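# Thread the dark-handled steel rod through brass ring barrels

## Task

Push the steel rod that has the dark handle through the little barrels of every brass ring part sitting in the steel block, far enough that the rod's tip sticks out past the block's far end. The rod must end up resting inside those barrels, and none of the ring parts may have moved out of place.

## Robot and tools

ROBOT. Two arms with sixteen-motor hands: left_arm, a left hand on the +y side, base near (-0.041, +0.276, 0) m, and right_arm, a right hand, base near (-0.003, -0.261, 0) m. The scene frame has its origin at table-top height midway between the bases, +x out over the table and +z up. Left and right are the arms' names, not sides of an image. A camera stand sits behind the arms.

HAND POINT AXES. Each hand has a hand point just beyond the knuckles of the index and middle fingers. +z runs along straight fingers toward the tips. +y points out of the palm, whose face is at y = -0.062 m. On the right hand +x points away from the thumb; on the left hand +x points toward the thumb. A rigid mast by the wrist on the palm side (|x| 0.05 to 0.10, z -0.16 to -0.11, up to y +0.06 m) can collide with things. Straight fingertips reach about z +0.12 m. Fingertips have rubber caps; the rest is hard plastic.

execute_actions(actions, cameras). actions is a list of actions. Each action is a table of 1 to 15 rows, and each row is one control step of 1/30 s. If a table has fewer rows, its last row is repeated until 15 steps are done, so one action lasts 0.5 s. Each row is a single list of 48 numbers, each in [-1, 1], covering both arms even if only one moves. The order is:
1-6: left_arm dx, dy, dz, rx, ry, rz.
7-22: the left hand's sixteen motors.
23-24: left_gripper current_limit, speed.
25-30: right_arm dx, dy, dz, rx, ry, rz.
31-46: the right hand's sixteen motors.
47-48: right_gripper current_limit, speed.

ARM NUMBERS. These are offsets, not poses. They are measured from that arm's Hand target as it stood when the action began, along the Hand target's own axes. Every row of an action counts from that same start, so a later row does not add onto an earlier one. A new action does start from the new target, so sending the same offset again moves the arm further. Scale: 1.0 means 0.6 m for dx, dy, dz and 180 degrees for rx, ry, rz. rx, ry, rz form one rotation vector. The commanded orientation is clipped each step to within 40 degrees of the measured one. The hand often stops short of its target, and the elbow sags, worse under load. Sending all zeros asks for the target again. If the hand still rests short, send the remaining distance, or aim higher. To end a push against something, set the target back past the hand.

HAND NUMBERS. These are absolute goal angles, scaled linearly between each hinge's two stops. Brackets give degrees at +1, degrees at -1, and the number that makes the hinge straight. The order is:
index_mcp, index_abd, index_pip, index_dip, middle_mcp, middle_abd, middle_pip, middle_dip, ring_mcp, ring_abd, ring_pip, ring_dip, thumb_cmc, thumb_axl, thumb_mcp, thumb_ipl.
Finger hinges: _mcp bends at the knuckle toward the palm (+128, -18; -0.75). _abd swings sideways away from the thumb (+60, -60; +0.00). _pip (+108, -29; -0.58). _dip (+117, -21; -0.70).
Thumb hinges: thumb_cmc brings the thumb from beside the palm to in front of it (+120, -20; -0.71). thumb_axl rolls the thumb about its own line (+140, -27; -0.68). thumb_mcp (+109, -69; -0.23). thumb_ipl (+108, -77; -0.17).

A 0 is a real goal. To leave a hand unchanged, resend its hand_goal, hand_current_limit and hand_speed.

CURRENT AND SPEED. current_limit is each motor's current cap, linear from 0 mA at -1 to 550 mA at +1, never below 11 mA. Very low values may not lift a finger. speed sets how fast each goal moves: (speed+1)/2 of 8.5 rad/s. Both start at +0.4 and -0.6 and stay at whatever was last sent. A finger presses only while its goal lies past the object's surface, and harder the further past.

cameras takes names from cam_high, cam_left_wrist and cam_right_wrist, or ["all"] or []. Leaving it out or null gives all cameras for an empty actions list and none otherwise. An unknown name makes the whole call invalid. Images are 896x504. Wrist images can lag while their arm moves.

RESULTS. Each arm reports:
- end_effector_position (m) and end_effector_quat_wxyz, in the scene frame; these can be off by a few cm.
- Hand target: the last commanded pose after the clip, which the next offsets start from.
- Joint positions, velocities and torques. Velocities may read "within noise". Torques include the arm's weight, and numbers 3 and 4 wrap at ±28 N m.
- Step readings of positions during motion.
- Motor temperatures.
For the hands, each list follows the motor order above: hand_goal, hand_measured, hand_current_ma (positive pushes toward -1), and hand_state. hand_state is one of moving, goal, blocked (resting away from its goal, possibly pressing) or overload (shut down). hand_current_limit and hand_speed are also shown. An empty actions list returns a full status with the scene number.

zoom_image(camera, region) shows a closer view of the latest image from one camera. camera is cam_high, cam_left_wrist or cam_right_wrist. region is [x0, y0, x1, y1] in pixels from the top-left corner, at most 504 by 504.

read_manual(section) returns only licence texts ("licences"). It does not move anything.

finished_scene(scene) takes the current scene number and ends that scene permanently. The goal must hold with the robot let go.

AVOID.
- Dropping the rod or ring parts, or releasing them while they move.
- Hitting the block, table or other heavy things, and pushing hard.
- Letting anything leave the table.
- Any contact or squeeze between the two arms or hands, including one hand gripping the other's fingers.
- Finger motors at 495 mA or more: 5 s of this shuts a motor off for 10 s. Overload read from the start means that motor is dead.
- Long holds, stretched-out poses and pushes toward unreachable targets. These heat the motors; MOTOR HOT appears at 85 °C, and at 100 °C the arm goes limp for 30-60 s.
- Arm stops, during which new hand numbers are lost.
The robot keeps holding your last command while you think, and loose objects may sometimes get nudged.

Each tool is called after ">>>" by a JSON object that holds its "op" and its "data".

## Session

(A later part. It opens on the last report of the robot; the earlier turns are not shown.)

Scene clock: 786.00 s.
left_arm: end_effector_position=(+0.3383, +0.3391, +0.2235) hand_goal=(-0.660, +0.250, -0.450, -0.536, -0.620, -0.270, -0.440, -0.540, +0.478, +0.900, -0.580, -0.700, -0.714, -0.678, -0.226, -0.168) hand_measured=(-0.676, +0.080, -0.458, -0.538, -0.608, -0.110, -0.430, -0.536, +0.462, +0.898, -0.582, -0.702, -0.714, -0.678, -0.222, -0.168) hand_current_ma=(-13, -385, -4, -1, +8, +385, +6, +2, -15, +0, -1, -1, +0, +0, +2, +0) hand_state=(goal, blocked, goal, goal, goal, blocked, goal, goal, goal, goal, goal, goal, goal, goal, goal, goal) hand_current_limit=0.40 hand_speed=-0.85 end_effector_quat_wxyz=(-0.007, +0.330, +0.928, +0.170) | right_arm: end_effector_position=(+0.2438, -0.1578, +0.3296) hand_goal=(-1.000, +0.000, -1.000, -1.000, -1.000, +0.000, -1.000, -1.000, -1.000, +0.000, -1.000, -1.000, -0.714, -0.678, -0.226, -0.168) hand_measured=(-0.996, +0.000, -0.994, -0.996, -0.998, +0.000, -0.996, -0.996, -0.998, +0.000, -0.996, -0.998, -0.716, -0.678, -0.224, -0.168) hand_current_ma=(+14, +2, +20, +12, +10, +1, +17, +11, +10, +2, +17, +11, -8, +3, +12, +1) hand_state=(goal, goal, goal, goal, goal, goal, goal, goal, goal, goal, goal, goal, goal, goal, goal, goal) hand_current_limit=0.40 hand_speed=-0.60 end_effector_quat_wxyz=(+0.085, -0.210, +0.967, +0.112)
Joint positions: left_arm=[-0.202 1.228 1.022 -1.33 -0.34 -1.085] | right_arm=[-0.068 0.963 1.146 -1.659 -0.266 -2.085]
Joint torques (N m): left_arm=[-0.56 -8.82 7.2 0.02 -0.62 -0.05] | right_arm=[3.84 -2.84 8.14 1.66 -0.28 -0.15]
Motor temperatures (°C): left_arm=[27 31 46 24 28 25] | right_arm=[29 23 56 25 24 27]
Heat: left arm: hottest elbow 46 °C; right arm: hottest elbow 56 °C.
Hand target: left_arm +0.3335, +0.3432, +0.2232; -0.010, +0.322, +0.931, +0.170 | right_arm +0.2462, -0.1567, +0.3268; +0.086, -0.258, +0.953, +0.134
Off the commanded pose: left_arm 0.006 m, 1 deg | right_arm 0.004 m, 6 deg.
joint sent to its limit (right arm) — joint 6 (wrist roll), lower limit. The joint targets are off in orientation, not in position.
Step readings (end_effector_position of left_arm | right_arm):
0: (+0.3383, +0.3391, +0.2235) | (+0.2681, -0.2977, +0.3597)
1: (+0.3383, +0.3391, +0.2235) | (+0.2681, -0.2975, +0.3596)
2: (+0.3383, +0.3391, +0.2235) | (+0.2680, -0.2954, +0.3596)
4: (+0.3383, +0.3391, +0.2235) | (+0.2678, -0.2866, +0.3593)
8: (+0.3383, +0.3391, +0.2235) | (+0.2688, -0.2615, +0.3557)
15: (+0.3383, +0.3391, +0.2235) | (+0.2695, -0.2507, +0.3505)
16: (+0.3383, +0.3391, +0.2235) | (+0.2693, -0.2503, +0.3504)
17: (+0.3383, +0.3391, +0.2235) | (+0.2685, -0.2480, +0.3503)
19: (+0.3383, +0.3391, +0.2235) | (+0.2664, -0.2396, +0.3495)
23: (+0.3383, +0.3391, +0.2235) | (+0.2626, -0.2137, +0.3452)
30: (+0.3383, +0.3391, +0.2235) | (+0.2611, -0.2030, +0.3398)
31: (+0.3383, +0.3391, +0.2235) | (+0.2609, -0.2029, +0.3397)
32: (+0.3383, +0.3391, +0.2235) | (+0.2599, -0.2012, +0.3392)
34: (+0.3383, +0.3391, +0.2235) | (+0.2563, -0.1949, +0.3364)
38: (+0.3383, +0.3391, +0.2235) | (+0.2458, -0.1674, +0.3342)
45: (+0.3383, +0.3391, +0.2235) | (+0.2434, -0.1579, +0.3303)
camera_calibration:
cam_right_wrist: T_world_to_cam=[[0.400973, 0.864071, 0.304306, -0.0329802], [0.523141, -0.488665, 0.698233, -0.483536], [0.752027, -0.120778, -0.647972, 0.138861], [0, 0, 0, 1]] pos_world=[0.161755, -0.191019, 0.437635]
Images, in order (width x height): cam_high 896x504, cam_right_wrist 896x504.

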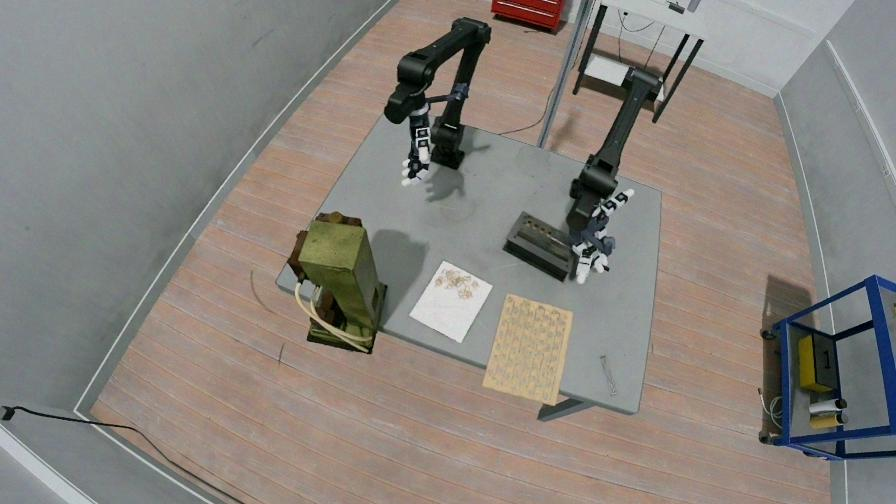

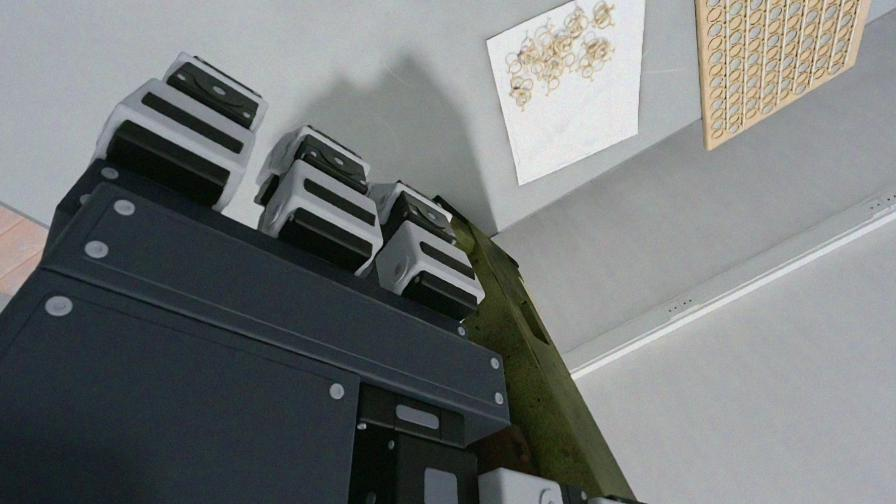

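>>> {"op": "execute_actions", "data": {"actions": [[[0,0,0,0,0,0,-0.66,0.25,-0.45,-0.535,-0.62,-0.27,-0.44,-0.54,0.479,0.9,-0.58,-0.7,-0.714,-0.678,-0.226,-0.168,0.4,-0.85,0.0005,0.03,0.01,-0.0042,0.0038,-0.0172,-1,0,-1,-1,-1,0,-1,-1,-1,0,-1,-1,-0.714,-0.678,-0.226,-0.168,0.4,-0.6],[0,0,0,0,0,0,-0.66,0.25,-0.45,-0.535,-0.62,-0.27,-0.44,-0.54,0.479,0.9,-0.58,-0.7,-0.714,-0.678,-0.226,-0.168,0.4,-0.85,0.001,0.0605,0.0202,-0.0084,0.0076,-0.0343,-1,0,-1,-1,-1,0,-1,-1,-1,0,-1,-1,-0.714,-0.678,-0.226,-0.168,0.4,-0.6]],[[0,0,0,0,0,0,-0.66,0.25,-0.45,-0.535,-0.62,-0.27,-0.44,-0.54,0.479,0.9,-0.58,-0.7,-0.714,-0.678,-0.226,-0.168,0.4,-0.85,0.0012,0.0302,0.0099,-0.0042,0.0038,-0.0172,-1,0,-1,-1,-1,0,-1,-1,-1,0,-1,-1,-0.714,-0.678,-0.226,-0.168,0.4,-0.6],[0,0,0,0,0,0,-0.66,0.25,-0.45,-0.535,-0.62,-0.27,-0.44,-0.54,0.479,0.9,-0.58,-0.7,-0.714,-0.678,-0.226,-0.168,0.4,-0.85,0.0025,0.0605,0.0198,-0.0084,0.0076,-0.0343,-1,0,-1,-1,-1,0,-1,-1,-1,0,-1,-1,-0.714,-0.678,-0.226,-0.168,0.4,-0.6]],[[0,0,0,0,0,0,-0.66,0.25,-0.45,-0.535,-0.62,-0.27,-0.44,-0.54,0.479,0.9,-0.58,-0.7,-0.714,-0.678,-0.226,-0.168,0.4,-0.85,0.0022,0.0302,0.0097,-0.0042,0.0038,-0.0172,-1,0,-1,-1,-1,0,-1,-1,-1,0,-1,-1,-0.714,-0.678,-0.226,-0.168,0.4,-0.6],[0,0,0,0,0,0,-0.66,0.25,-0.45,-0.535,-0.62,-0.27,-0.44,-0.54,0.479,0.9,-0.58,-0.7,-0.714,-0.678,-0.226,-0.168,0.4,-0.85,0.0045,0.0603,0.0193,-0.0084,0.0076,-0.0343,-1,0,-1,-1,-1,0,-1,-1,-1,0,-1,-1,-0.714,-0.678,-0.226,-0.168,0.4,-0.6]],[[0,0,0,0,0,0,-0.66,0.25,-0.45,-0.535,-0.62,-0.27,-0.44,-0.54,0.479,0.9,-0.58,-0.7,-0.714,-0.678,-0.226,-0.168,0.4,-0.85,0.003,0.0296,0.0094,-0.0042,0.0038,-0.0172,-1,0,-1,-1,-1,0,-1,-1,-1,0,-1,-1,-0.714,-0.678,-0.226,-0.168,0.4,-0.6],[0,0,0,0,0,0,-0.66,0.25,-0.45,-0.535,-0.62,-0.27,-0.44,-0.54,0.479,0.9,-0.58,-0.7,-0.714,-0.678,-0.226,-0.168,0.4,-0.85,0.006,0.0593,0.0188,-0.0084,0.0076,-0.0343,-1,0,-1,-1,-1,0,-1,-1,-1,0,-1,-1,-0.714,-0.678,-0.226,-0.168,0.4,-0.6]]], "cameras": ["cam_high", "cam_right_wrist"]}}

Scene clock: 790.87 s.
left_arm: end_effector_position=(+0.3383, +0.3391, +0.2235) hand_goal=(-0.660, +0.250, -0.450, -0.536, -0.620, -0.270, -0.440, -0.540, +0.478, +0.900, -0.580, -0.700, -0.714, -0.678, -0.226, -0.168) hand_measured=(-0.676, +0.080, -0.458, -0.538, -0.608, -0.110, -0.430, -0.536, +0.462, +0.898, -0.582, -0.702, -0.714, -0.678, -0.222, -0.168) hand_current_ma=(-13, -385, -4, -1, +8, +385, +6, +2, -15, +0, -1, -1, +0, +0, +2, +0) hand_state=(goal, blocked, goal, goal, goal, blocked, goal, goal, goal, goal, goal, goal, goal, goal, goal, goal) hand_current_limit=0.40 hand_speed=-0.85 end_effector_quat_wxyz=(-0.007, +0.330, +0.928, +0.170) | right_arm: end_effector_position=(+0.1525, -0.0444, +0.3112) hand_goal=(-1.000, +0.000, -1.000, -1.000, -1.000, +0.000, -1.000, -1.000, -1.000, +0.000, -1.000, -1.000, -0.714, -0.678, -0.226, -0.168) hand_measured=(-0.996, +0.000, -0.994, -0.996, -0.998, +0.000, -0.996, -0.996, -0.998, +0.000, -0.996, -0.998, -0.716, -0.678, -0.224, -0.168) hand_current_ma=(+13, +2, +20, +12, +10, +1, +17, +11, +10, +2, +17, +11, -9, +3, +13, +1) hand_state=(goal, goal, goal, goal, goal, goal, goal, goal, goal, goal, goal, goal, goal, goal, goal, goal) hand_current_limit=0.40 hand_speed=-0.60 end_effector_quat_wxyz=(+0.048, -0.456, +0.876, +0.149)
Joint positions: left_arm=[-0.202 1.228 1.022 -1.33 -0.34 -1.085] | right_arm=[0.46 0.952 1.079 -1.615 -0.302 -2.088]
Joint torques (N m): left_arm=[-0.15 -8.59 7.06 0.03 -0.63 -0.06] | right_arm=[2.96 -4.48 7.84 1.47 -0.5 -0.18]
Motor temperatures (°C): left_arm=[27 31 46 24 28 25] | right_arm=[29 23 56 25 24 27]
Heat: left arm: hottest elbow 46 °C; right arm: hottest elbow 56 °C.
Hand target: left_arm +0.3335, +0.3432, +0.2232; -0.010, +0.322, +0.931, +0.170 | right_arm +0.1494, -0.0429, +0.3106; +0.054, -0.466, +0.870, +0.149
Off the commanded pose: left_arm 0.006 m, 1 deg | right_arm 0.004 m, 2 deg.
joint sent to its limit (right arm) — joint 6 (wrist roll), lower limit. The joint targets still meet the commanded pose.
Step readings (end_effector_position of left_arm | right_arm):
0: (+0.3383, +0.3391, +0.2235) | (+0.2437, -0.1577, +0.3296)
1: (+0.3383, +0.3391, +0.2235) | (+0.2437, -0.1576, +0.3296)
2: (+0.3383, +0.3391, +0.2235) | (+0.2431, -0.1564, +0.3296)
4: (+0.3383, +0.3391, +0.2235) | (+0.2404, -0.1506, +0.3288)
8: (+0.3383, +0.3391, +0.2235) | (+0.2307, -0.1315, +0.3269)
15: (+0.3383, +0.3391, +0.2235) | (+0.2277, -0.1249, +0.3258)
16: (+0.3383, +0.3391, +0.2235) | (+0.2278, -0.1247, +0.3258)
17: (+0.3383, +0.3391, +0.2235) | (+0.2272, -0.1236, +0.3256)
19: (+0.3383, +0.3391, +0.2235) | (+0.2237, -0.1182, +0.3243)
23: (+0.3383, +0.3391, +0.2235) | (+0.2108, -0.1007, +0.3209)
30: (+0.3383, +0.3391, +0.2235) | (+0.2069, -0.0942, +0.3200)
31: (+0.3383, +0.3391, +0.2235) | (+0.2069, -0.0941, +0.3200)
32: (+0.3383, +0.3391, +0.2235) | (+0.2061, -0.0930, +0.3199)
34: (+0.3383, +0.3391, +0.2235) | (+0.2019, -0.0882, +0.3186)
38: (+0.3383, +0.3391, +0.2235) | (+0.1863, -0.0729, +0.3158)
45: (+0.3383, +0.3391, +0.2235) | (+0.1816, -0.0671, +0.3149)
46: (+0.3383, +0.3391, +0.2235) | (+0.1816, -0.0670, +0.3149)
47: (+0.3383, +0.3391, +0.2235) | (+0.1807, -0.0659, +0.3149)
49: (+0.3383, +0.3391, +0.2235) | (+0.1757, -0.0619, +0.3136)
53: (+0.3383, +0.3391, +0.2235) | (+0.1576, -0.0495, +0.3116)
60: (+0.3383, +0.3391, +0.2235) | (+0.1523, -0.0445, +0.3112)
camera_calibration:
cam_right_wrist: T_world_to_cam=[[-0.086428, 0.938984, 0.332926, -0.0199892], [0.716154, -0.173754, 0.675968, -0.376118], [0.692571, 0.296849, -0.657439, 0.2398], [0, 0, 0, 1]] pos_world=[0.101552, -0.117767, 0.418553]
Images, in order (width x height): cam_high 896x504, cam_right_wrist 896x504.

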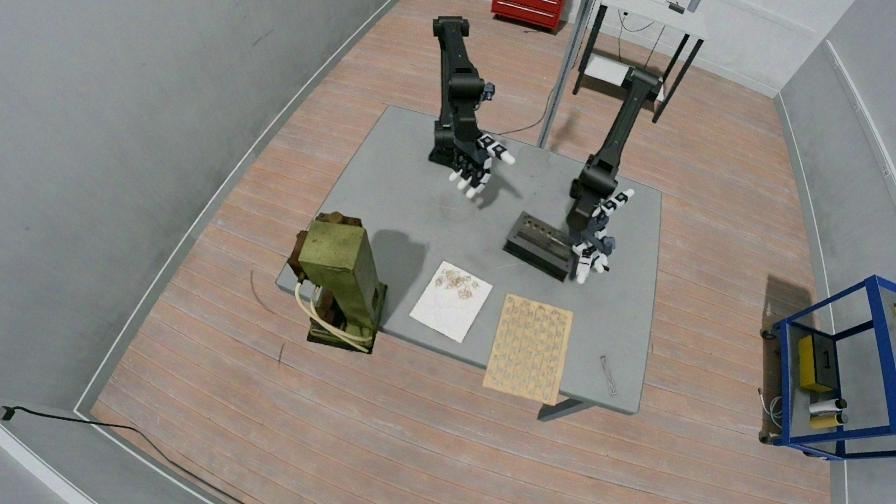

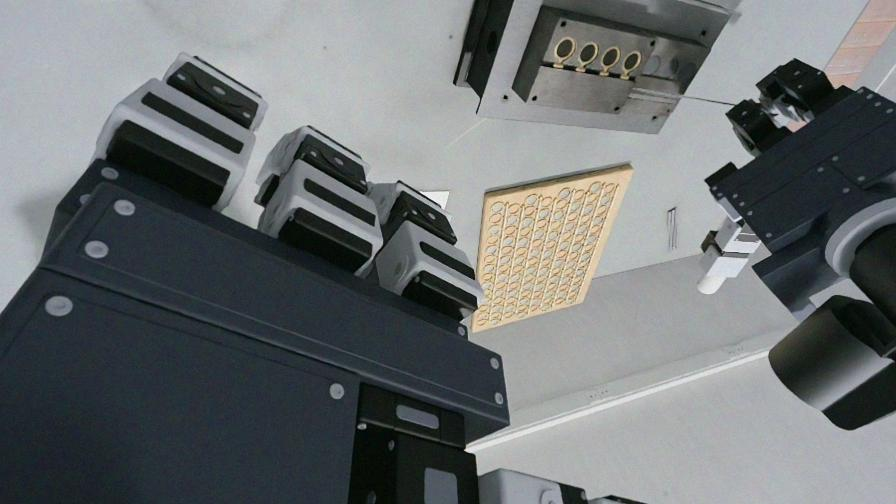

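>>> {"op": "zoom_image", "data": {"camera": "cam_right_wrist", "region": [530, 20, 740, 140]}}

>>> {"op": "zoom_image", "data": {"camera": "cam_right_wrist", "region": [600, 50, 670, 110]}}

Scaled by 2.400 from the camera's 896x504 image, which has a finer 1280x720 frame.

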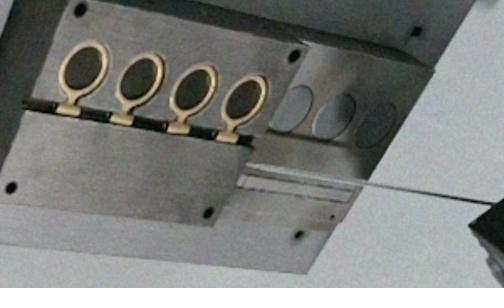

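Scaled by 7.200 from the camera's 896x504 image, which has a finer 1280x720 frame.

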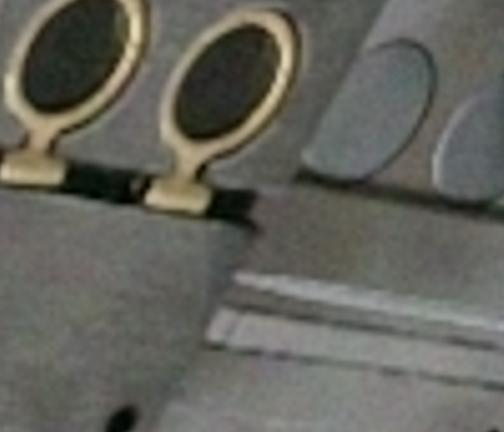

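>>> {"op": "execute_actions", "data": {"actions": [[[0.0038,0.0022,0.0027,-0.005,0.0004,0.0045,-0.66,0.25,-0.45,-0.535,-0.62,-0.27,-0.44,-0.54,0.479,0.9,-0.58,-0.7,-0.714,-0.678,-0.226,-0.168,0.4,-0.85,0,0,0,0,0,0,-1,0,-1,-1,-1,0,-1,-1,-1,0,-1,-1,-0.714,-0.678,-0.226,-0.168,0.4,-0.6],[0.0076,0.0043,0.0054,-0.0099,0.0008,0.0085,-0.66,0.25,-0.45,-0.535,-0.62,-0.27,-0.44,-0.54,0.479,0.9,-0.58,-0.7,-0.714,-0.678,-0.226,-0.168,0.4,-0.85,0,0,0,0,0,0,-1,0,-1,-1,-1,0,-1,-1,-1,0,-1,-1,-0.714,-0.678,-0.226,-0.168,0.4,-0.6]],[[0,0,0,0,0,0,-0.66,0.25,-0.45,-0.535,-0.62,-0.27,-0.44,-0.54,0.479,0.9,-0.58,-0.7,-0.714,-0.678,-0.226,-0.168,0.4,-0.85,0,0,0,0,0,0,-1,0,-1,-1,-1,0,-1,-1,-1,0,-1,-1,-0.714,-0.678,-0.226,-0.168,0.4,-0.6]]], "cameras": ["cam_high", "cam_right_wrist"]}}

>>> {"op": "zoom_image", "data": {"camera": "cam_right_wrist", "region": [580, 40, 720, 120]}}

>>> {"op": "zoom_image", "data": {"camera": "cam_high", "region": [540, 228, 575, 253]}}

Scene clock: 796.00 s.
left_arm: end_effector_position=(+0.3320, +0.3459, +0.2201) hand_goal=(-0.660, +0.250, -0.450, -0.536, -0.620, -0.270, -0.440, -0.540, +0.478, +0.900, -0.580, -0.700, -0.714, -0.678, -0.226, -0.168) hand_measured=(-0.676, +0.080, -0.458, -0.540, -0.608, -0.110, -0.430, -0.536, +0.462, +0.898, -0.582, -0.702, -0.714, -0.678, -0.222, -0.168) hand_current_ma=(-14, -385, -4, -1, +8, +385, +6, +2, -15, +0, -1, -1, +0, +0, +2, +0) hand_state=(goal, blocked, goal, goal, goal, blocked, goal, goal, goal, goal, goal, goal, goal, goal, goal, goal) hand_current_limit=0.40 hand_speed=-0.85 end_effector_quat_wxyz=(-0.013, +0.335, +0.924, +0.183) | right_arm: end_effector_position=(+0.1525, -0.0444, +0.3112) hand_goal=(-1.000, +0.000, -1.000, -1.000, -1.000, +0.000, -1.000, -1.000, -1.000, +0.000, -1.000, -1.000, -0.714, -0.678, -0.226, -0.168) hand_measured=(-0.996, +0.000, -0.994, -0.996, -0.998, +0.000, -0.996, -0.996, -0.998, +0.000, -0.996, -0.998, -0.716, -0.678, -0.224, -0.168) hand_current_ma=(+13, +2, +20, +12, +10, +1, +17, +11, +10, +2, +17, +11, -9, +3, +13, +1) hand_state=(goal, goal, goal, goal, goal, goal, goal, goal, goal, goal, goal, goal, goal, goal, goal, goal) hand_current_limit=0.40 hand_speed=-0.60 end_effector_quat_wxyz=(+0.048, -0.456, +0.876, +0.149)
Joint positions: left_arm=[-0.196 1.213 0.99 -1.317 -0.367 -1.069] | right_arm=[0.46 0.952 1.079 -1.615 -0.302 -2.088]
Joint torques (N m): left_arm=[-0.38 -8.29 7.08 0.53 -0.74 0.17] | right_arm=[3.14 -4.78 7.86 1.39 -0.5 -0.15]
Motor temperatures (°C): left_arm=[27 31 46 24 28 25] | right_arm=[29 23 56 25 24 27]
Heat: left arm: hottest elbow 46 °C; right arm: hottest elbow 56 °C.
Hand target: left_arm +0.3317, +0.3489, +0.2215; -0.009, +0.335, +0.924, +0.184 | right_arm +0.1494, -0.0429, +0.3106; +0.054, -0.466, +0.870, +0.149
Off the commanded pose: left_arm 0.003 m, 0 deg | right_arm 0.004 m, 2 deg.
joint sent to its limit (right arm) — joint 6 (wrist roll), lower limit. The joint targets still meet the commanded pose.
Step readings (end_effector_position of left_arm | right_arm):
0: (+0.3383, +0.3391, +0.2235) | (+0.1525, -0.0444, +0.3112)
1: (+0.3383, +0.3391, +0.2235) | (+0.1525, -0.0444, +0.3112)
2: (+0.3381, +0.3394, +0.2235) | (+0.1525, -0.0444, +0.3112)
4: (+0.3363, +0.3415, +0.2231) | (+0.1525, -0.0444, +0.3112)
8: (+0.3314, +0.3452, +0.2201) | (+0.1525, -0.0444, +0.3112)
15: (+0.3317, +0.3460, +0.2199) | (+0.1525, -0.0444, +0.3112)
16: (+0.3317, +0.3460, +0.2200) | (+0.1525, -0.0444, +0.3112)
17: (+0.3318, +0.3460, +0.2201) | (+0.1525, -0.0444, +0.3112)
19: (+0.3318, +0.3460, +0.2201) | (+0.1525, -0.0444, +0.3112)
23: (+0.3320, +0.3459, +0.2201) | (+0.1525, -0.0444, +0.3112)
30: (+0.3320, +0.3459, +0.2201) | (+0.1525, -0.0444, +0.3112)
camera_calibration:
cam_right_wrist: T_world_to_cam=[[-0.086428, 0.938984, 0.332926, -0.0199892], [0.716154, -0.173754, 0.675968, -0.376118], [0.692571, 0.296849, -0.657439, 0.2398], [0, 0, 0, 1]] pos_world=[0.101552, -0.117767, 0.418553]
Images, in order (width x height): cam_high 896x504, cam_right_wrist 896x504.

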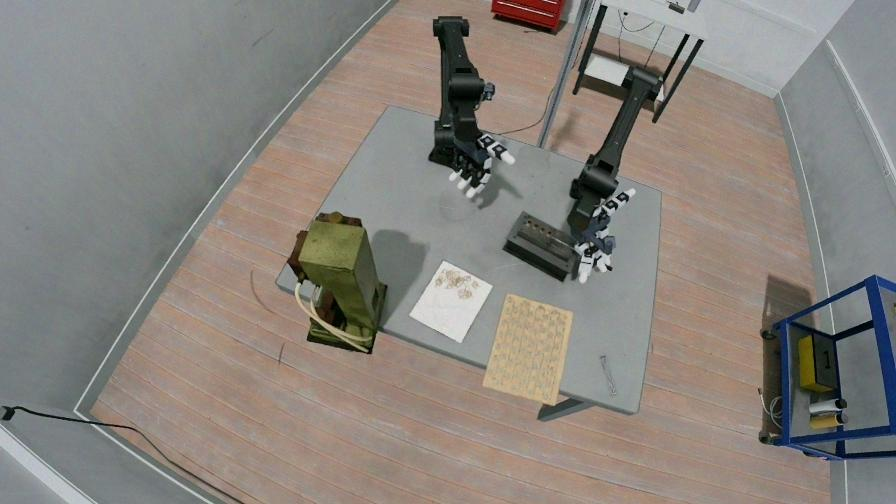

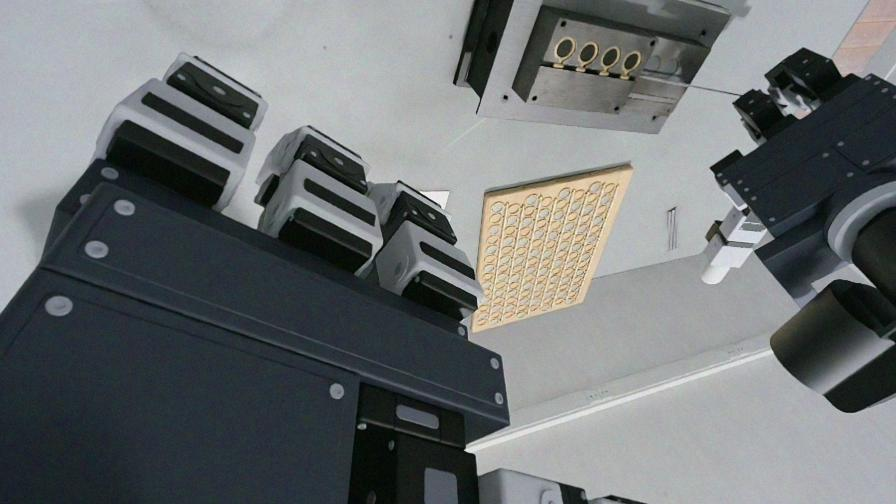

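Scaled by 3.600 from the camera's 896x504 image, which has a finer 1280x720 frame.

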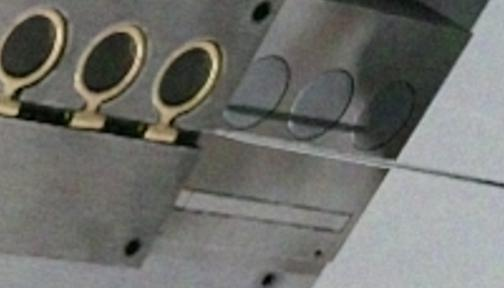

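Scaled by 14.400 from the camera's 896x504 image, which has a finer 1280x720 frame.

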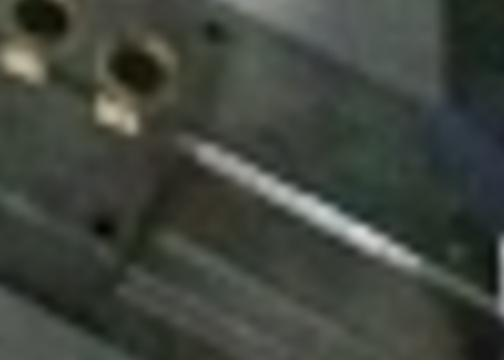

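>>> {"op": "zoom_image", "data": {"camera": "cam_right_wrist", "region": [590, 55, 660, 95]}}

>>> {"op": "zoom_image", "data": {"camera": "cam_high", "region": [538, 226, 566, 246]}}

Scaled by 7.200 from the camera's 896x504 image, which has a finer 1280x720 frame.

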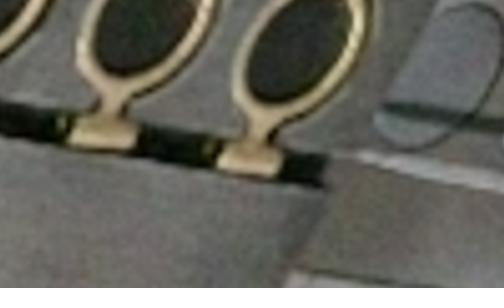

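Scaled by 18.000 from the camera's 896x504 image, which has a finer 1280x720 frame.

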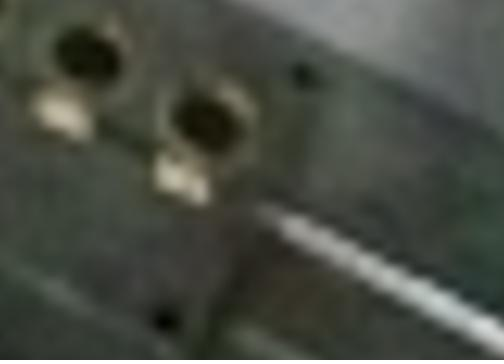

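>>> {"op": "execute_actions", "data": {"actions": [[[-0.003,-0.0005,0.0045,0.0033,-0.0014,0,-0.66,0.25,-0.45,-0.535,-0.62,-0.27,-0.44,-0.54,0.479,0.9,-0.58,-0.7,-0.714,-0.678,-0.226,-0.168,0.4,-0.85,0,0,0,0,0,0,-1,0,-1,-1,-1,0,-1,-1,-1,0,-1,-1,-0.714,-0.678,-0.226,-0.168,0.4,-0.6],[-0.0062,-0.0009,0.0093,0.0067,-0.0028,0,-0.66,0.25,-0.45,-0.535,-0.62,-0.27,-0.44,-0.54,0.479,0.9,-0.58,-0.7,-0.714,-0.678,-0.226,-0.168,0.4,-0.85,0,0,0,0,0,0,-1,0,-1,-1,-1,0,-1,-1,-1,0,-1,-1,-0.714,-0.678,-0.226,-0.168,0.4,-0.6]],[[0,0,0,0,0,0,-0.66,0.25,-0.45,-0.535,-0.62,-0.27,-0.44,-0.54,0.479,0.9,-0.58,-0.7,-0.714,-0.678,-0.226,-0.168,0.4,-0.85,0,0,0,0,0,0,-1,0,-1,-1,-1,0,-1,-1,-1,0,-1,-1,-0.714,-0.678,-0.226,-0.168,0.4,-0.6]]], "cameras": ["cam_high", "cam_right_wrist"]}}

>>> {"op": "zoom_image", "data": {"camera": "cam_right_wrist", "region": [580, 40, 720, 120]}}

>>> {"op": "zoom_image", "data": {"camera": "cam_right_wrist", "region": [590, 55, 660, 95]}}

>>> {"op": "zoom_image", "data": {"camera": "cam_high", "region": [538, 226, 573, 251]}}

Scene clock: 801.67 s.
left_arm: end_effector_position=(+0.3336, +0.3459, +0.2176) hand_goal=(-0.660, +0.250, -0.450, -0.536, -0.620, -0.270, -0.440, -0.540, +0.478, +0.900, -0.580, -0.700, -0.714, -0.678, -0.226, -0.168) hand_measured=(-0.676, +0.080, -0.458, -0.540, -0.608, -0.110, -0.430, -0.536, +0.462, +0.898, -0.582, -0.702, -0.714, -0.678, -0.222, -0.168) hand_current_ma=(-14, -385, -4, -1, +8, +385, +6, +2, -15, +0, -1, -1, +0, +0, +2, +0) hand_state=(goal, blocked, goal, goal, goal, blocked, goal, goal, goal, goal, goal, goal, goal, goal, goal, goal) hand_current_limit=0.40 hand_speed=-0.85 end_effector_quat_wxyz=(-0.008, +0.334, +0.926, +0.174) | right_arm: end_effector_position=(+0.1525, -0.0444, +0.3112) hand_goal=(-1.000, +0.000, -1.000, -1.000, -1.000, +0.000, -1.000, -1.000, -1.000, +0.000, -1.000, -1.000, -0.714, -0.678, -0.226, -0.168) hand_measured=(-0.996, +0.000, -0.994, -0.996, -0.998, +0.000, -0.996, -0.996, -0.998, +0.000, -0.996, -0.998, -0.716, -0.678, -0.224, -0.168) hand_current_ma=(+13, +2, +20, +12, +10, +1, +17, +11, +10, +2, +17, +11, -9, +3, +13, +1) hand_state=(goal, goal, goal, goal, goal, goal, goal, goal, goal, goal, goal, goal, goal, goal, goal, goal) hand_current_limit=0.40 hand_speed=-0.60 end_effector_quat_wxyz=(+0.048, -0.456, +0.876, +0.149)
Joint positions: left_arm=[-0.188 1.213 0.99 -1.308 -0.348 -1.06] | right_arm=[0.46 0.952 1.079 -1.615 -0.302 -2.088]
Joint torques (N m): left_arm=[-0.15 -7.82 7.2 0.51 -0.52 0.2] | right_arm=[3.37 -5.25 7.87 1.57 -0.48 -0.15]
Motor temperatures (°C): left_arm=[27 31 46 24 28 25] | right_arm=[29 23 56 25 24 27]
Heat: left arm: hottest elbow 46 °C; right arm: hottest elbow 56 °C.
Hand target: left_arm +0.3349, +0.3481, +0.2156; -0.008, +0.335, +0.926, +0.173 | right_arm +0.1494, -0.0429, +0.3106; +0.054, -0.466, +0.870, +0.149
Off the commanded pose: left_arm 0.003 m, 0 deg | right_arm 0.004 m, 2 deg.
joint sent to its limit (right arm) — joint 6 (wrist roll), lower limit. The joint targets still meet the commanded pose.
Step readings (end_effector_position of left_arm | right_arm):
0: (+0.3320, +0.3459, +0.2201) | (+0.1525, -0.0444, +0.3112)
1: (+0.3320, +0.3459, +0.2201) | (+0.1525, -0.0444, +0.3112)
2: (+0.3321, +0.3458, +0.2200) | (+0.1525, -0.0444, +0.3112)
4: (+0.3325, +0.3454, +0.2190) | (+0.1525, -0.0444, +0.3112)
8: (+0.3331, +0.3457, +0.2180) | (+0.1525, -0.0444, +0.3112)
15: (+0.3335, +0.3459, +0.2176) | (+0.1525, -0.0444, +0.3112)
16: (+0.3336, +0.3459, +0.2176) | (+0.1525, -0.0444, +0.3112)
17: (+0.3336, +0.3459, +0.2176) | (+0.1525, -0.0444, +0.3112)
19: (+0.3336, +0.3459, +0.2176) | (+0.1525, -0.0444, +0.3112)
23: (+0.3336, +0.3459, +0.2176) | (+0.1525, -0.0444, +0.3112)
30: (+0.3336, +0.3459, +0.2176) | (+0.1525, -0.0444, +0.3112)
camera_calibration:
cam_right_wrist: T_world_to_cam=[[-0.086428, 0.938984, 0.332926, -0.0199892], [0.716154, -0.173754, 0.675968, -0.376118], [0.692571, 0.296849, -0.657439, 0.2398], [0, 0, 0, 1]] pos_world=[0.101552, -0.117767, 0.418553]
Images, in order (width x height): cam_high 896x504, cam_right_wrist 896x504.

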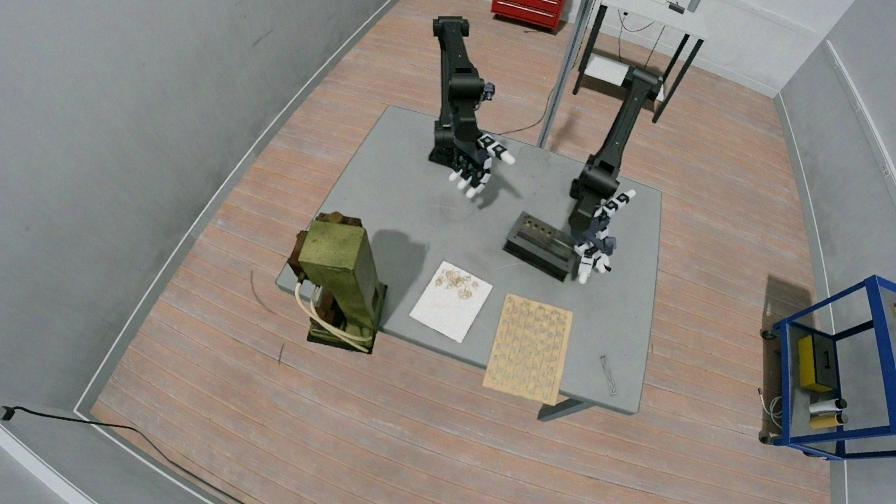

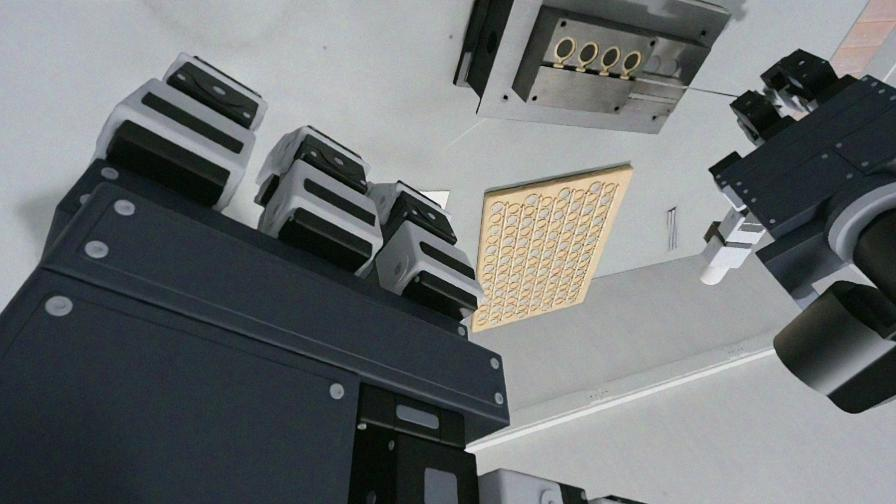

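Scaled by 3.600 from the camera's 896x504 image, which has a finer 1280x720 frame.

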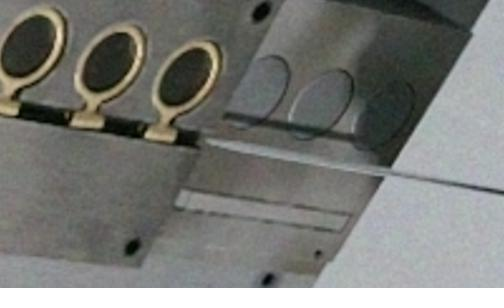

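Scaled by 7.200 from the camera's 896x504 image, which has a finer 1280x720 frame.

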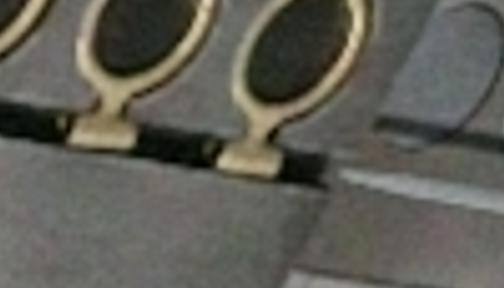

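Scaled by 14.400 from the camera's 896x504 image, which has a finer 1280x720 frame.

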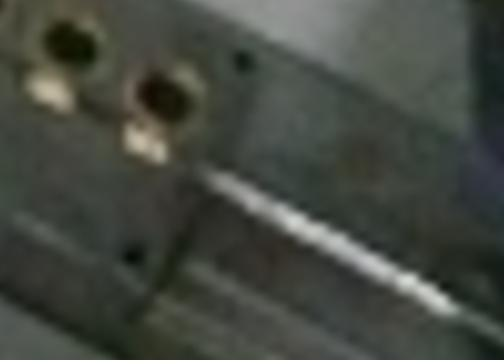

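>>> {"op": "execute_actions", "data": {"actions": [[[0.0003,-0.0064,-0.002,-0.001,0.0005,0,-0.66,0.25,-0.45,-0.535,-0.62,-0.27,-0.44,-0.54,0.479,0.9,-0.58,-0.7,-0.714,-0.678,-0.226,-0.168,0.4,-0.85,0,0,0,0,0,0,-1,0,-1,-1,-1,0,-1,-1,-1,0,-1,-1,-0.714,-0.678,-0.226,-0.168,0.4,-0.6],[0.0005,-0.0128,-0.0041,-0.0018,0.0008,0,-0.66,0.25,-0.45,-0.535,-0.62,-0.27,-0.44,-0.54,0.479,0.9,-0.58,-0.7,-0.714,-0.678,-0.226,-0.168,0.4,-0.85,0,0,0,0,0,0,-1,0,-1,-1,-1,0,-1,-1,-1,0,-1,-1,-0.714,-0.678,-0.226,-0.168,0.4,-0.6],[0.0007,-0.0193,-0.0062,-0.0023,0.001,0,-0.66,0.25,-0.45,-0.535,-0.62,-0.27,-0.44,-0.54,0.479,0.9,-0.58,-0.7,-0.714,-0.678,-0.226,-0.168,0.4,-0.85,0,0,0,0,0,0,-1,0,-1,-1,-1,0,-1,-1,-1,0,-1,-1,-0.714,-0.678,-0.226,-0.168,0.4,-0.6]]], "cameras": ["cam_high", "cam_right_wrist"]}}

>>> {"op": "zoom_image", "data": {"camera": "cam_right_wrist", "region": [590, 55, 660, 95]}}

>>> {"op": "zoom_image", "data": {"camera": "cam_high", "region": [538, 226, 573, 251]}}

Scene clock: 805.00 s.
left_arm: end_effector_position=(+0.3301, +0.3405, +0.2143) hand_goal=(-0.660, +0.250, -0.450, -0.536, -0.620, -0.270, -0.440, -0.540, +0.478, +0.900, -0.580, -0.700, -0.714, -0.678, -0.226, -0.168) hand_measured=(-0.676, +0.080, -0.458, -0.540, -0.608, -0.110, -0.430, -0.536, +0.462, +0.898, -0.582, -0.702, -0.714, -0.678, -0.222, -0.168) hand_current_ma=(-15, -385, -5, -1, +8, +385, +6, +2, -15, +0, -1, -1, +0, +0, +2, +0) hand_state=(goal, blocked, goal, goal, goal, blocked, goal, goal, goal, goal, goal, goal, goal, goal, goal, goal) hand_current_limit=0.40 hand_speed=-0.85 end_effector_quat_wxyz=(-0.010, +0.337, +0.925, +0.176) | right_arm: end_effector_position=(+0.1525, -0.0444, +0.3112) hand_goal=(-1.000, +0.000, -1.000, -1.000, -1.000, +0.000, -1.000, -1.000, -1.000, +0.000, -1.000, -1.000, -0.714, -0.678, -0.226, -0.168) hand_measured=(-0.996, +0.000, -0.994, -0.996, -0.998, +0.000, -0.996, -0.996, -0.998, +0.000, -0.996, -0.998, -0.716, -0.678, -0.224, -0.168) hand_current_ma=(+13, +2, +20, +12, +10, +1, +17, +11, +10, +2, +17, +11, -9, +3, +13, +1) hand_state=(goal, goal, goal, goal, goal, goal, goal, goal, goal, goal, goal, goal, goal, goal, goal, goal) hand_current_limit=0.40 hand_speed=-0.60 end_effector_quat_wxyz=(+0.048, -0.456, +0.876, +0.149)
Joint positions: left_arm=[-0.207 1.21 0.978 -1.308 -0.353 -1.076] | right_arm=[0.46 0.952 1.079 -1.615 -0.302 -2.088]
Joint torques (N m): left_arm=[-1.73 -8.7 7.17 0.24 -0.7 -0.04] | right_arm=[3.08 -4.6 7.91 1.63 -0.5 -0.21]
Motor temperatures (°C): left_arm=[27 31 46 24 28 25] | right_arm=[29 23 56 25 24 27]
Heat: left arm: hottest elbow 46 °C; right arm: hottest elbow 56 °C.
Hand target: left_arm +0.3269, +0.3388, +0.2155; -0.008, +0.335, +0.925, +0.177 | right_arm +0.1494, -0.0429, +0.3106; +0.054, -0.466, +0.870, +0.149
Off the commanded pose: left_arm 0.004 m, 0 deg | right_arm 0.004 m, 2 deg.
joint sent to its limit (right arm) — joint 6 (wrist roll), lower limit. The joint targets still meet the commanded pose.
Step readings (end_effector_position of left_arm | right_arm):
0: (+0.3336, +0.3459, +0.2176) | (+0.1525, -0.0444, +0.3112)
1: (+0.3336, +0.3459, +0.2176) | (+0.1525, -0.0444, +0.3112)
2: (+0.3336, +0.3459, +0.2176) | (+0.1525, -0.0444, +0.3112)
4: (+0.3333, +0.3458, +0.2173) | (+0.1525, -0.0444, +0.3112)
8: (+0.3314, +0.3434, +0.2147) | (+0.1525, -0.0444, +0.3112)
15: (+0.3304, +0.3403, +0.2138) | (+0.1525, -0.0444, +0.3112)
camera_calibration:
cam_right_wrist: T_world_to_cam=[[-0.086428, 0.938984, 0.332926, -0.0199892], [0.716154, -0.173754, 0.675968, -0.376118], [0.692571, 0.296849, -0.657439, 0.2398], [0, 0, 0, 1]] pos_world=[0.101552, -0.117767, 0.418553]
Images, in order (width x height): cam_high 896x504, cam_right_wrist 896x504.

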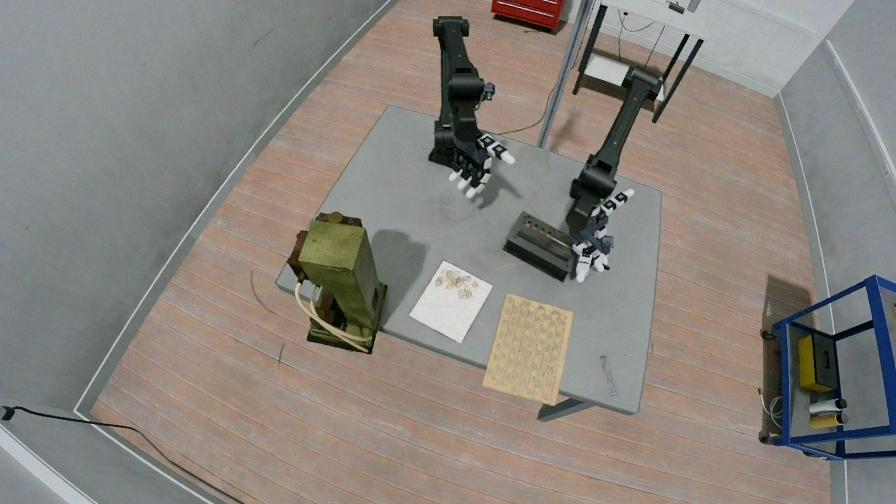

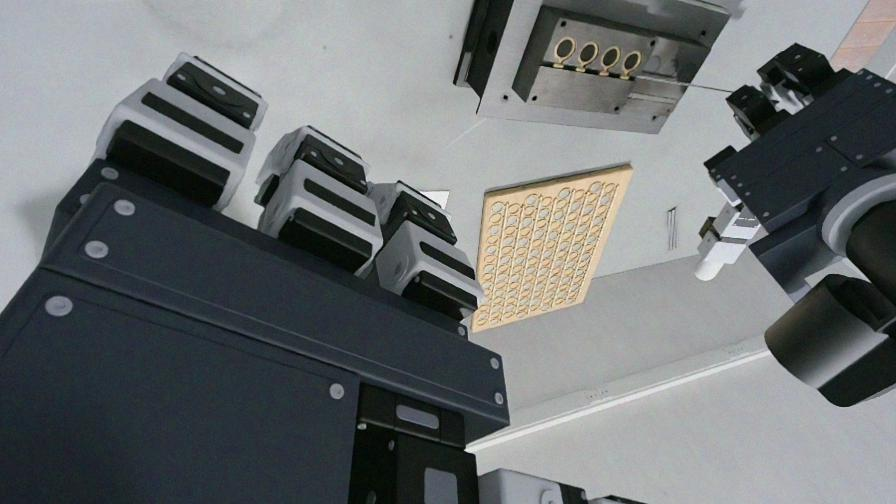

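Scaled by 7.200 from the camera's 896x504 image, which has a finer 1280x720 frame.

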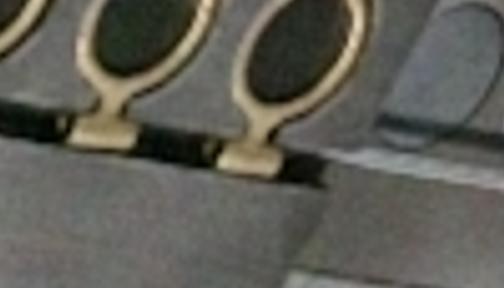

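Scaled by 14.400 from the camera's 896x504 image, which has a finer 1280x720 frame.

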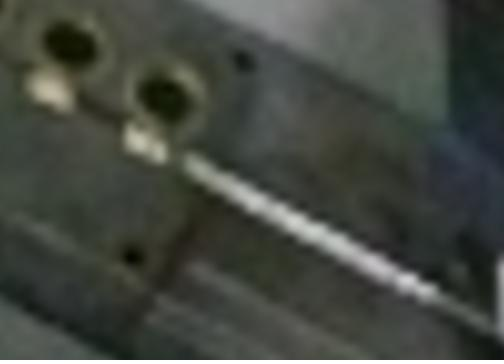

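>>> {"op": "execute_actions", "data": {"actions": [[[0,0,0,0.0003,0.0007,-0.0021,-0.66,0.25,-0.45,-0.535,-0.62,-0.27,-0.44,-0.54,0.479,0.9,-0.58,-0.7,-0.714,-0.678,-0.226,-0.168,0.4,-0.85,0,0,0,0,0,0,-1,0,-1,-1,-1,0,-1,-1,-1,0,-1,-1,-0.714,-0.678,-0.226,-0.168,0.4,-0.6],[0,0,0,0.0006,0.0014,-0.0043,-0.66,0.25,-0.45,-0.535,-0.62,-0.27,-0.44,-0.54,0.479,0.9,-0.58,-0.7,-0.714,-0.678,-0.226,-0.168,0.4,-0.85,0,0,0,0,0,0,-1,0,-1,-1,-1,0,-1,-1,-1,0,-1,-1,-0.714,-0.678,-0.226,-0.168,0.4,-0.6]]], "cameras": ["cam_high", "cam_right_wrist"]}}

>>> {"op": "zoom_image", "data": {"camera": "cam_right_wrist", "region": [590, 55, 660, 95]}}

>>> {"op": "zoom_image", "data": {"camera": "cam_high", "region": [538, 226, 573, 251]}}

Scene clock: 807.77 s.
left_arm: end_effector_position=(+0.3288, +0.3411, +0.2144) hand_goal=(-0.660, +0.250, -0.450, -0.536, -0.620, -0.270, -0.440, -0.540, +0.478, +0.900, -0.580, -0.700, -0.714, -0.678, -0.226, -0.168) hand_measured=(-0.676, +0.080, -0.458, -0.540, -0.608, -0.110, -0.430, -0.536, +0.462, +0.898, -0.582, -0.702, -0.714, -0.678, -0.222, -0.168) hand_current_ma=(-15, -385, -5, -1, +8, +385, +6, +2, -15, +0, -1, -1, +0, +0, +2, +0) hand_state=(goal, blocked, goal, goal, goal, blocked, goal, goal, goal, goal, goal, goal, goal, goal, goal, goal) hand_current_limit=0.40 hand_speed=-0.85 end_effector_quat_wxyz=(-0.009, +0.329, +0.928, +0.176) | right_arm: end_effector_position=(+0.1525, -0.0444, +0.3112) hand_goal=(-1.000, +0.000, -1.000, -1.000, -1.000, +0.000, -1.000, -1.000, -1.000, +0.000, -1.000, -1.000, -0.714, -0.678, -0.226, -0.168) hand_measured=(-0.996, +0.000, -0.994, -0.996, -0.998, +0.000, -0.996, -0.996, -0.998, +0.000, -0.996, -0.998, -0.716, -0.678, -0.224, -0.168) hand_current_ma=(+13, +2, +20, +12, +10, +1, +17, +11, +10, +2, +17, +11, -9, +3, +13, +1) hand_state=(goal, goal, goal, goal, goal, goal, goal, goal, goal, goal, goal, goal, goal, goal, goal, goal) hand_current_limit=0.40 hand_speed=-0.60 end_effector_quat_wxyz=(+0.048, -0.456, +0.876, +0.149)
Joint positions: left_arm=[-0.207 1.21 0.978 -1.308 -0.353 -1.092] | right_arm=[0.46 0.952 1.079 -1.615 -0.302 -2.088]
Joint torques (N m): left_arm=[-1.85 -7.71 7.47 -0.03 -0.75 -0.04] | right_arm=[3.08 -4.72 7.86 1.74 -0.41 -0.11]
Motor temperatures (°C): left_arm=[27 31 46 24 29 25] | right_arm=[29 23 56 25 24 27]
Heat: left arm: hottest elbow 46 °C; right arm: hottest elbow 56 °C.
Hand target: left_arm +0.3269, +0.3389, +0.2155; -0.009, +0.329, +0.928, +0.177 | right_arm +0.1494, -0.0429, +0.3106; +0.054, -0.466, +0.870, +0.149
Off the commanded pose: left_arm 0.003 m, 0 deg | right_arm 0.004 m, 2 deg.
joint sent to its limit (right arm) — joint 6 (wrist roll), lower limit. The joint targets still meet the commanded pose.
Step readings (end_effector_position of left_arm | right_arm):
0: (+0.3300, +0.3405, +0.2143) | (+0.1525, -0.0444, +0.3112)
1: (+0.3300, +0.3405, +0.2143) | (+0.1525, -0.0444, +0.3112)
2: (+0.3300, +0.3405, +0.2143) | (+0.1525, -0.0444, +0.3112)
4: (+0.3298, +0.3406, +0.2143) | (+0.1525, -0.0444, +0.3112)
8: (+0.3293, +0.3409, +0.2144) | (+0.1525, -0.0444, +0.3112)
15: (+0.3289, +0.3411, +0.2144) | (+0.1525, -0.0444, +0.3112)
camera_calibration:
cam_right_wrist: T_world_to_cam=[[-0.086428, 0.938984, 0.332926, -0.0199892], [0.716154, -0.173754, 0.675968, -0.376118], [0.692571, 0.296849, -0.657439, 0.2398], [0, 0, 0, 1]] pos_world=[0.101552, -0.117767, 0.418553]
Images, in order (width x height): cam_high 896x504, cam_right_wrist 896x504.

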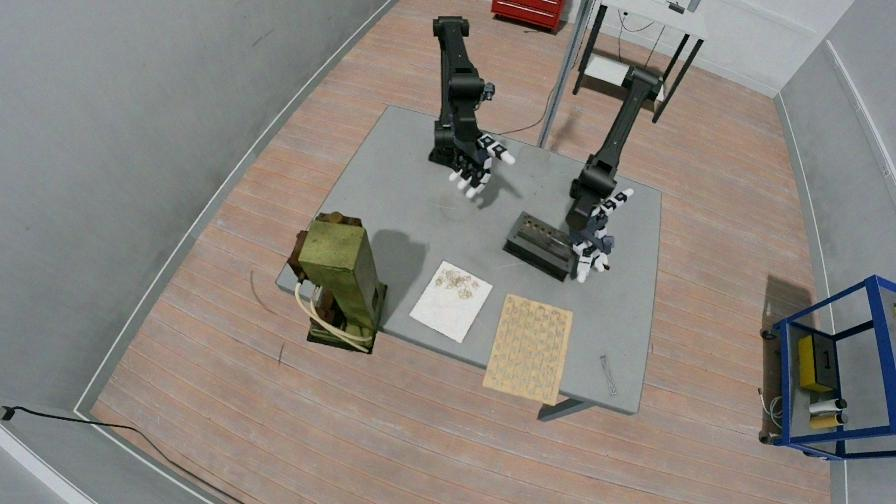

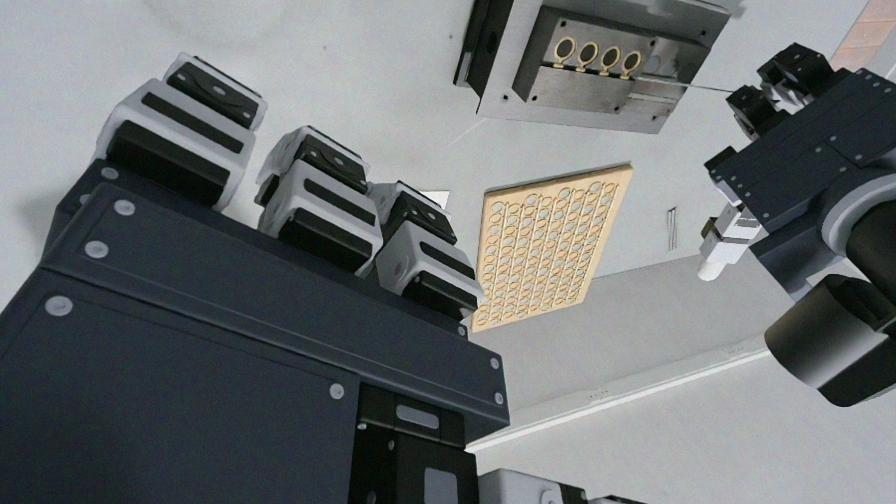

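Scaled by 7.200 from the camera's 896x504 image, which has a finer 1280x720 frame.

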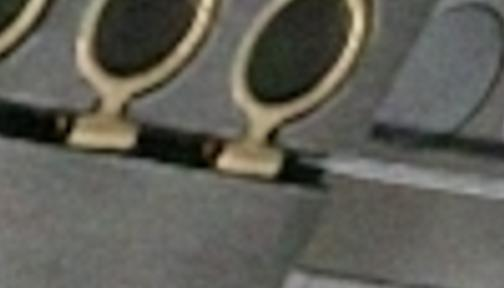

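Scaled by 14.400 from the camera's 896x504 image, which has a finer 1280x720 frame.

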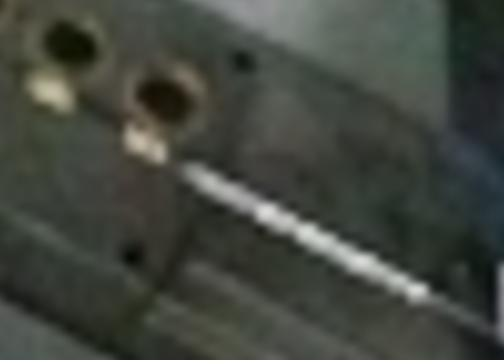

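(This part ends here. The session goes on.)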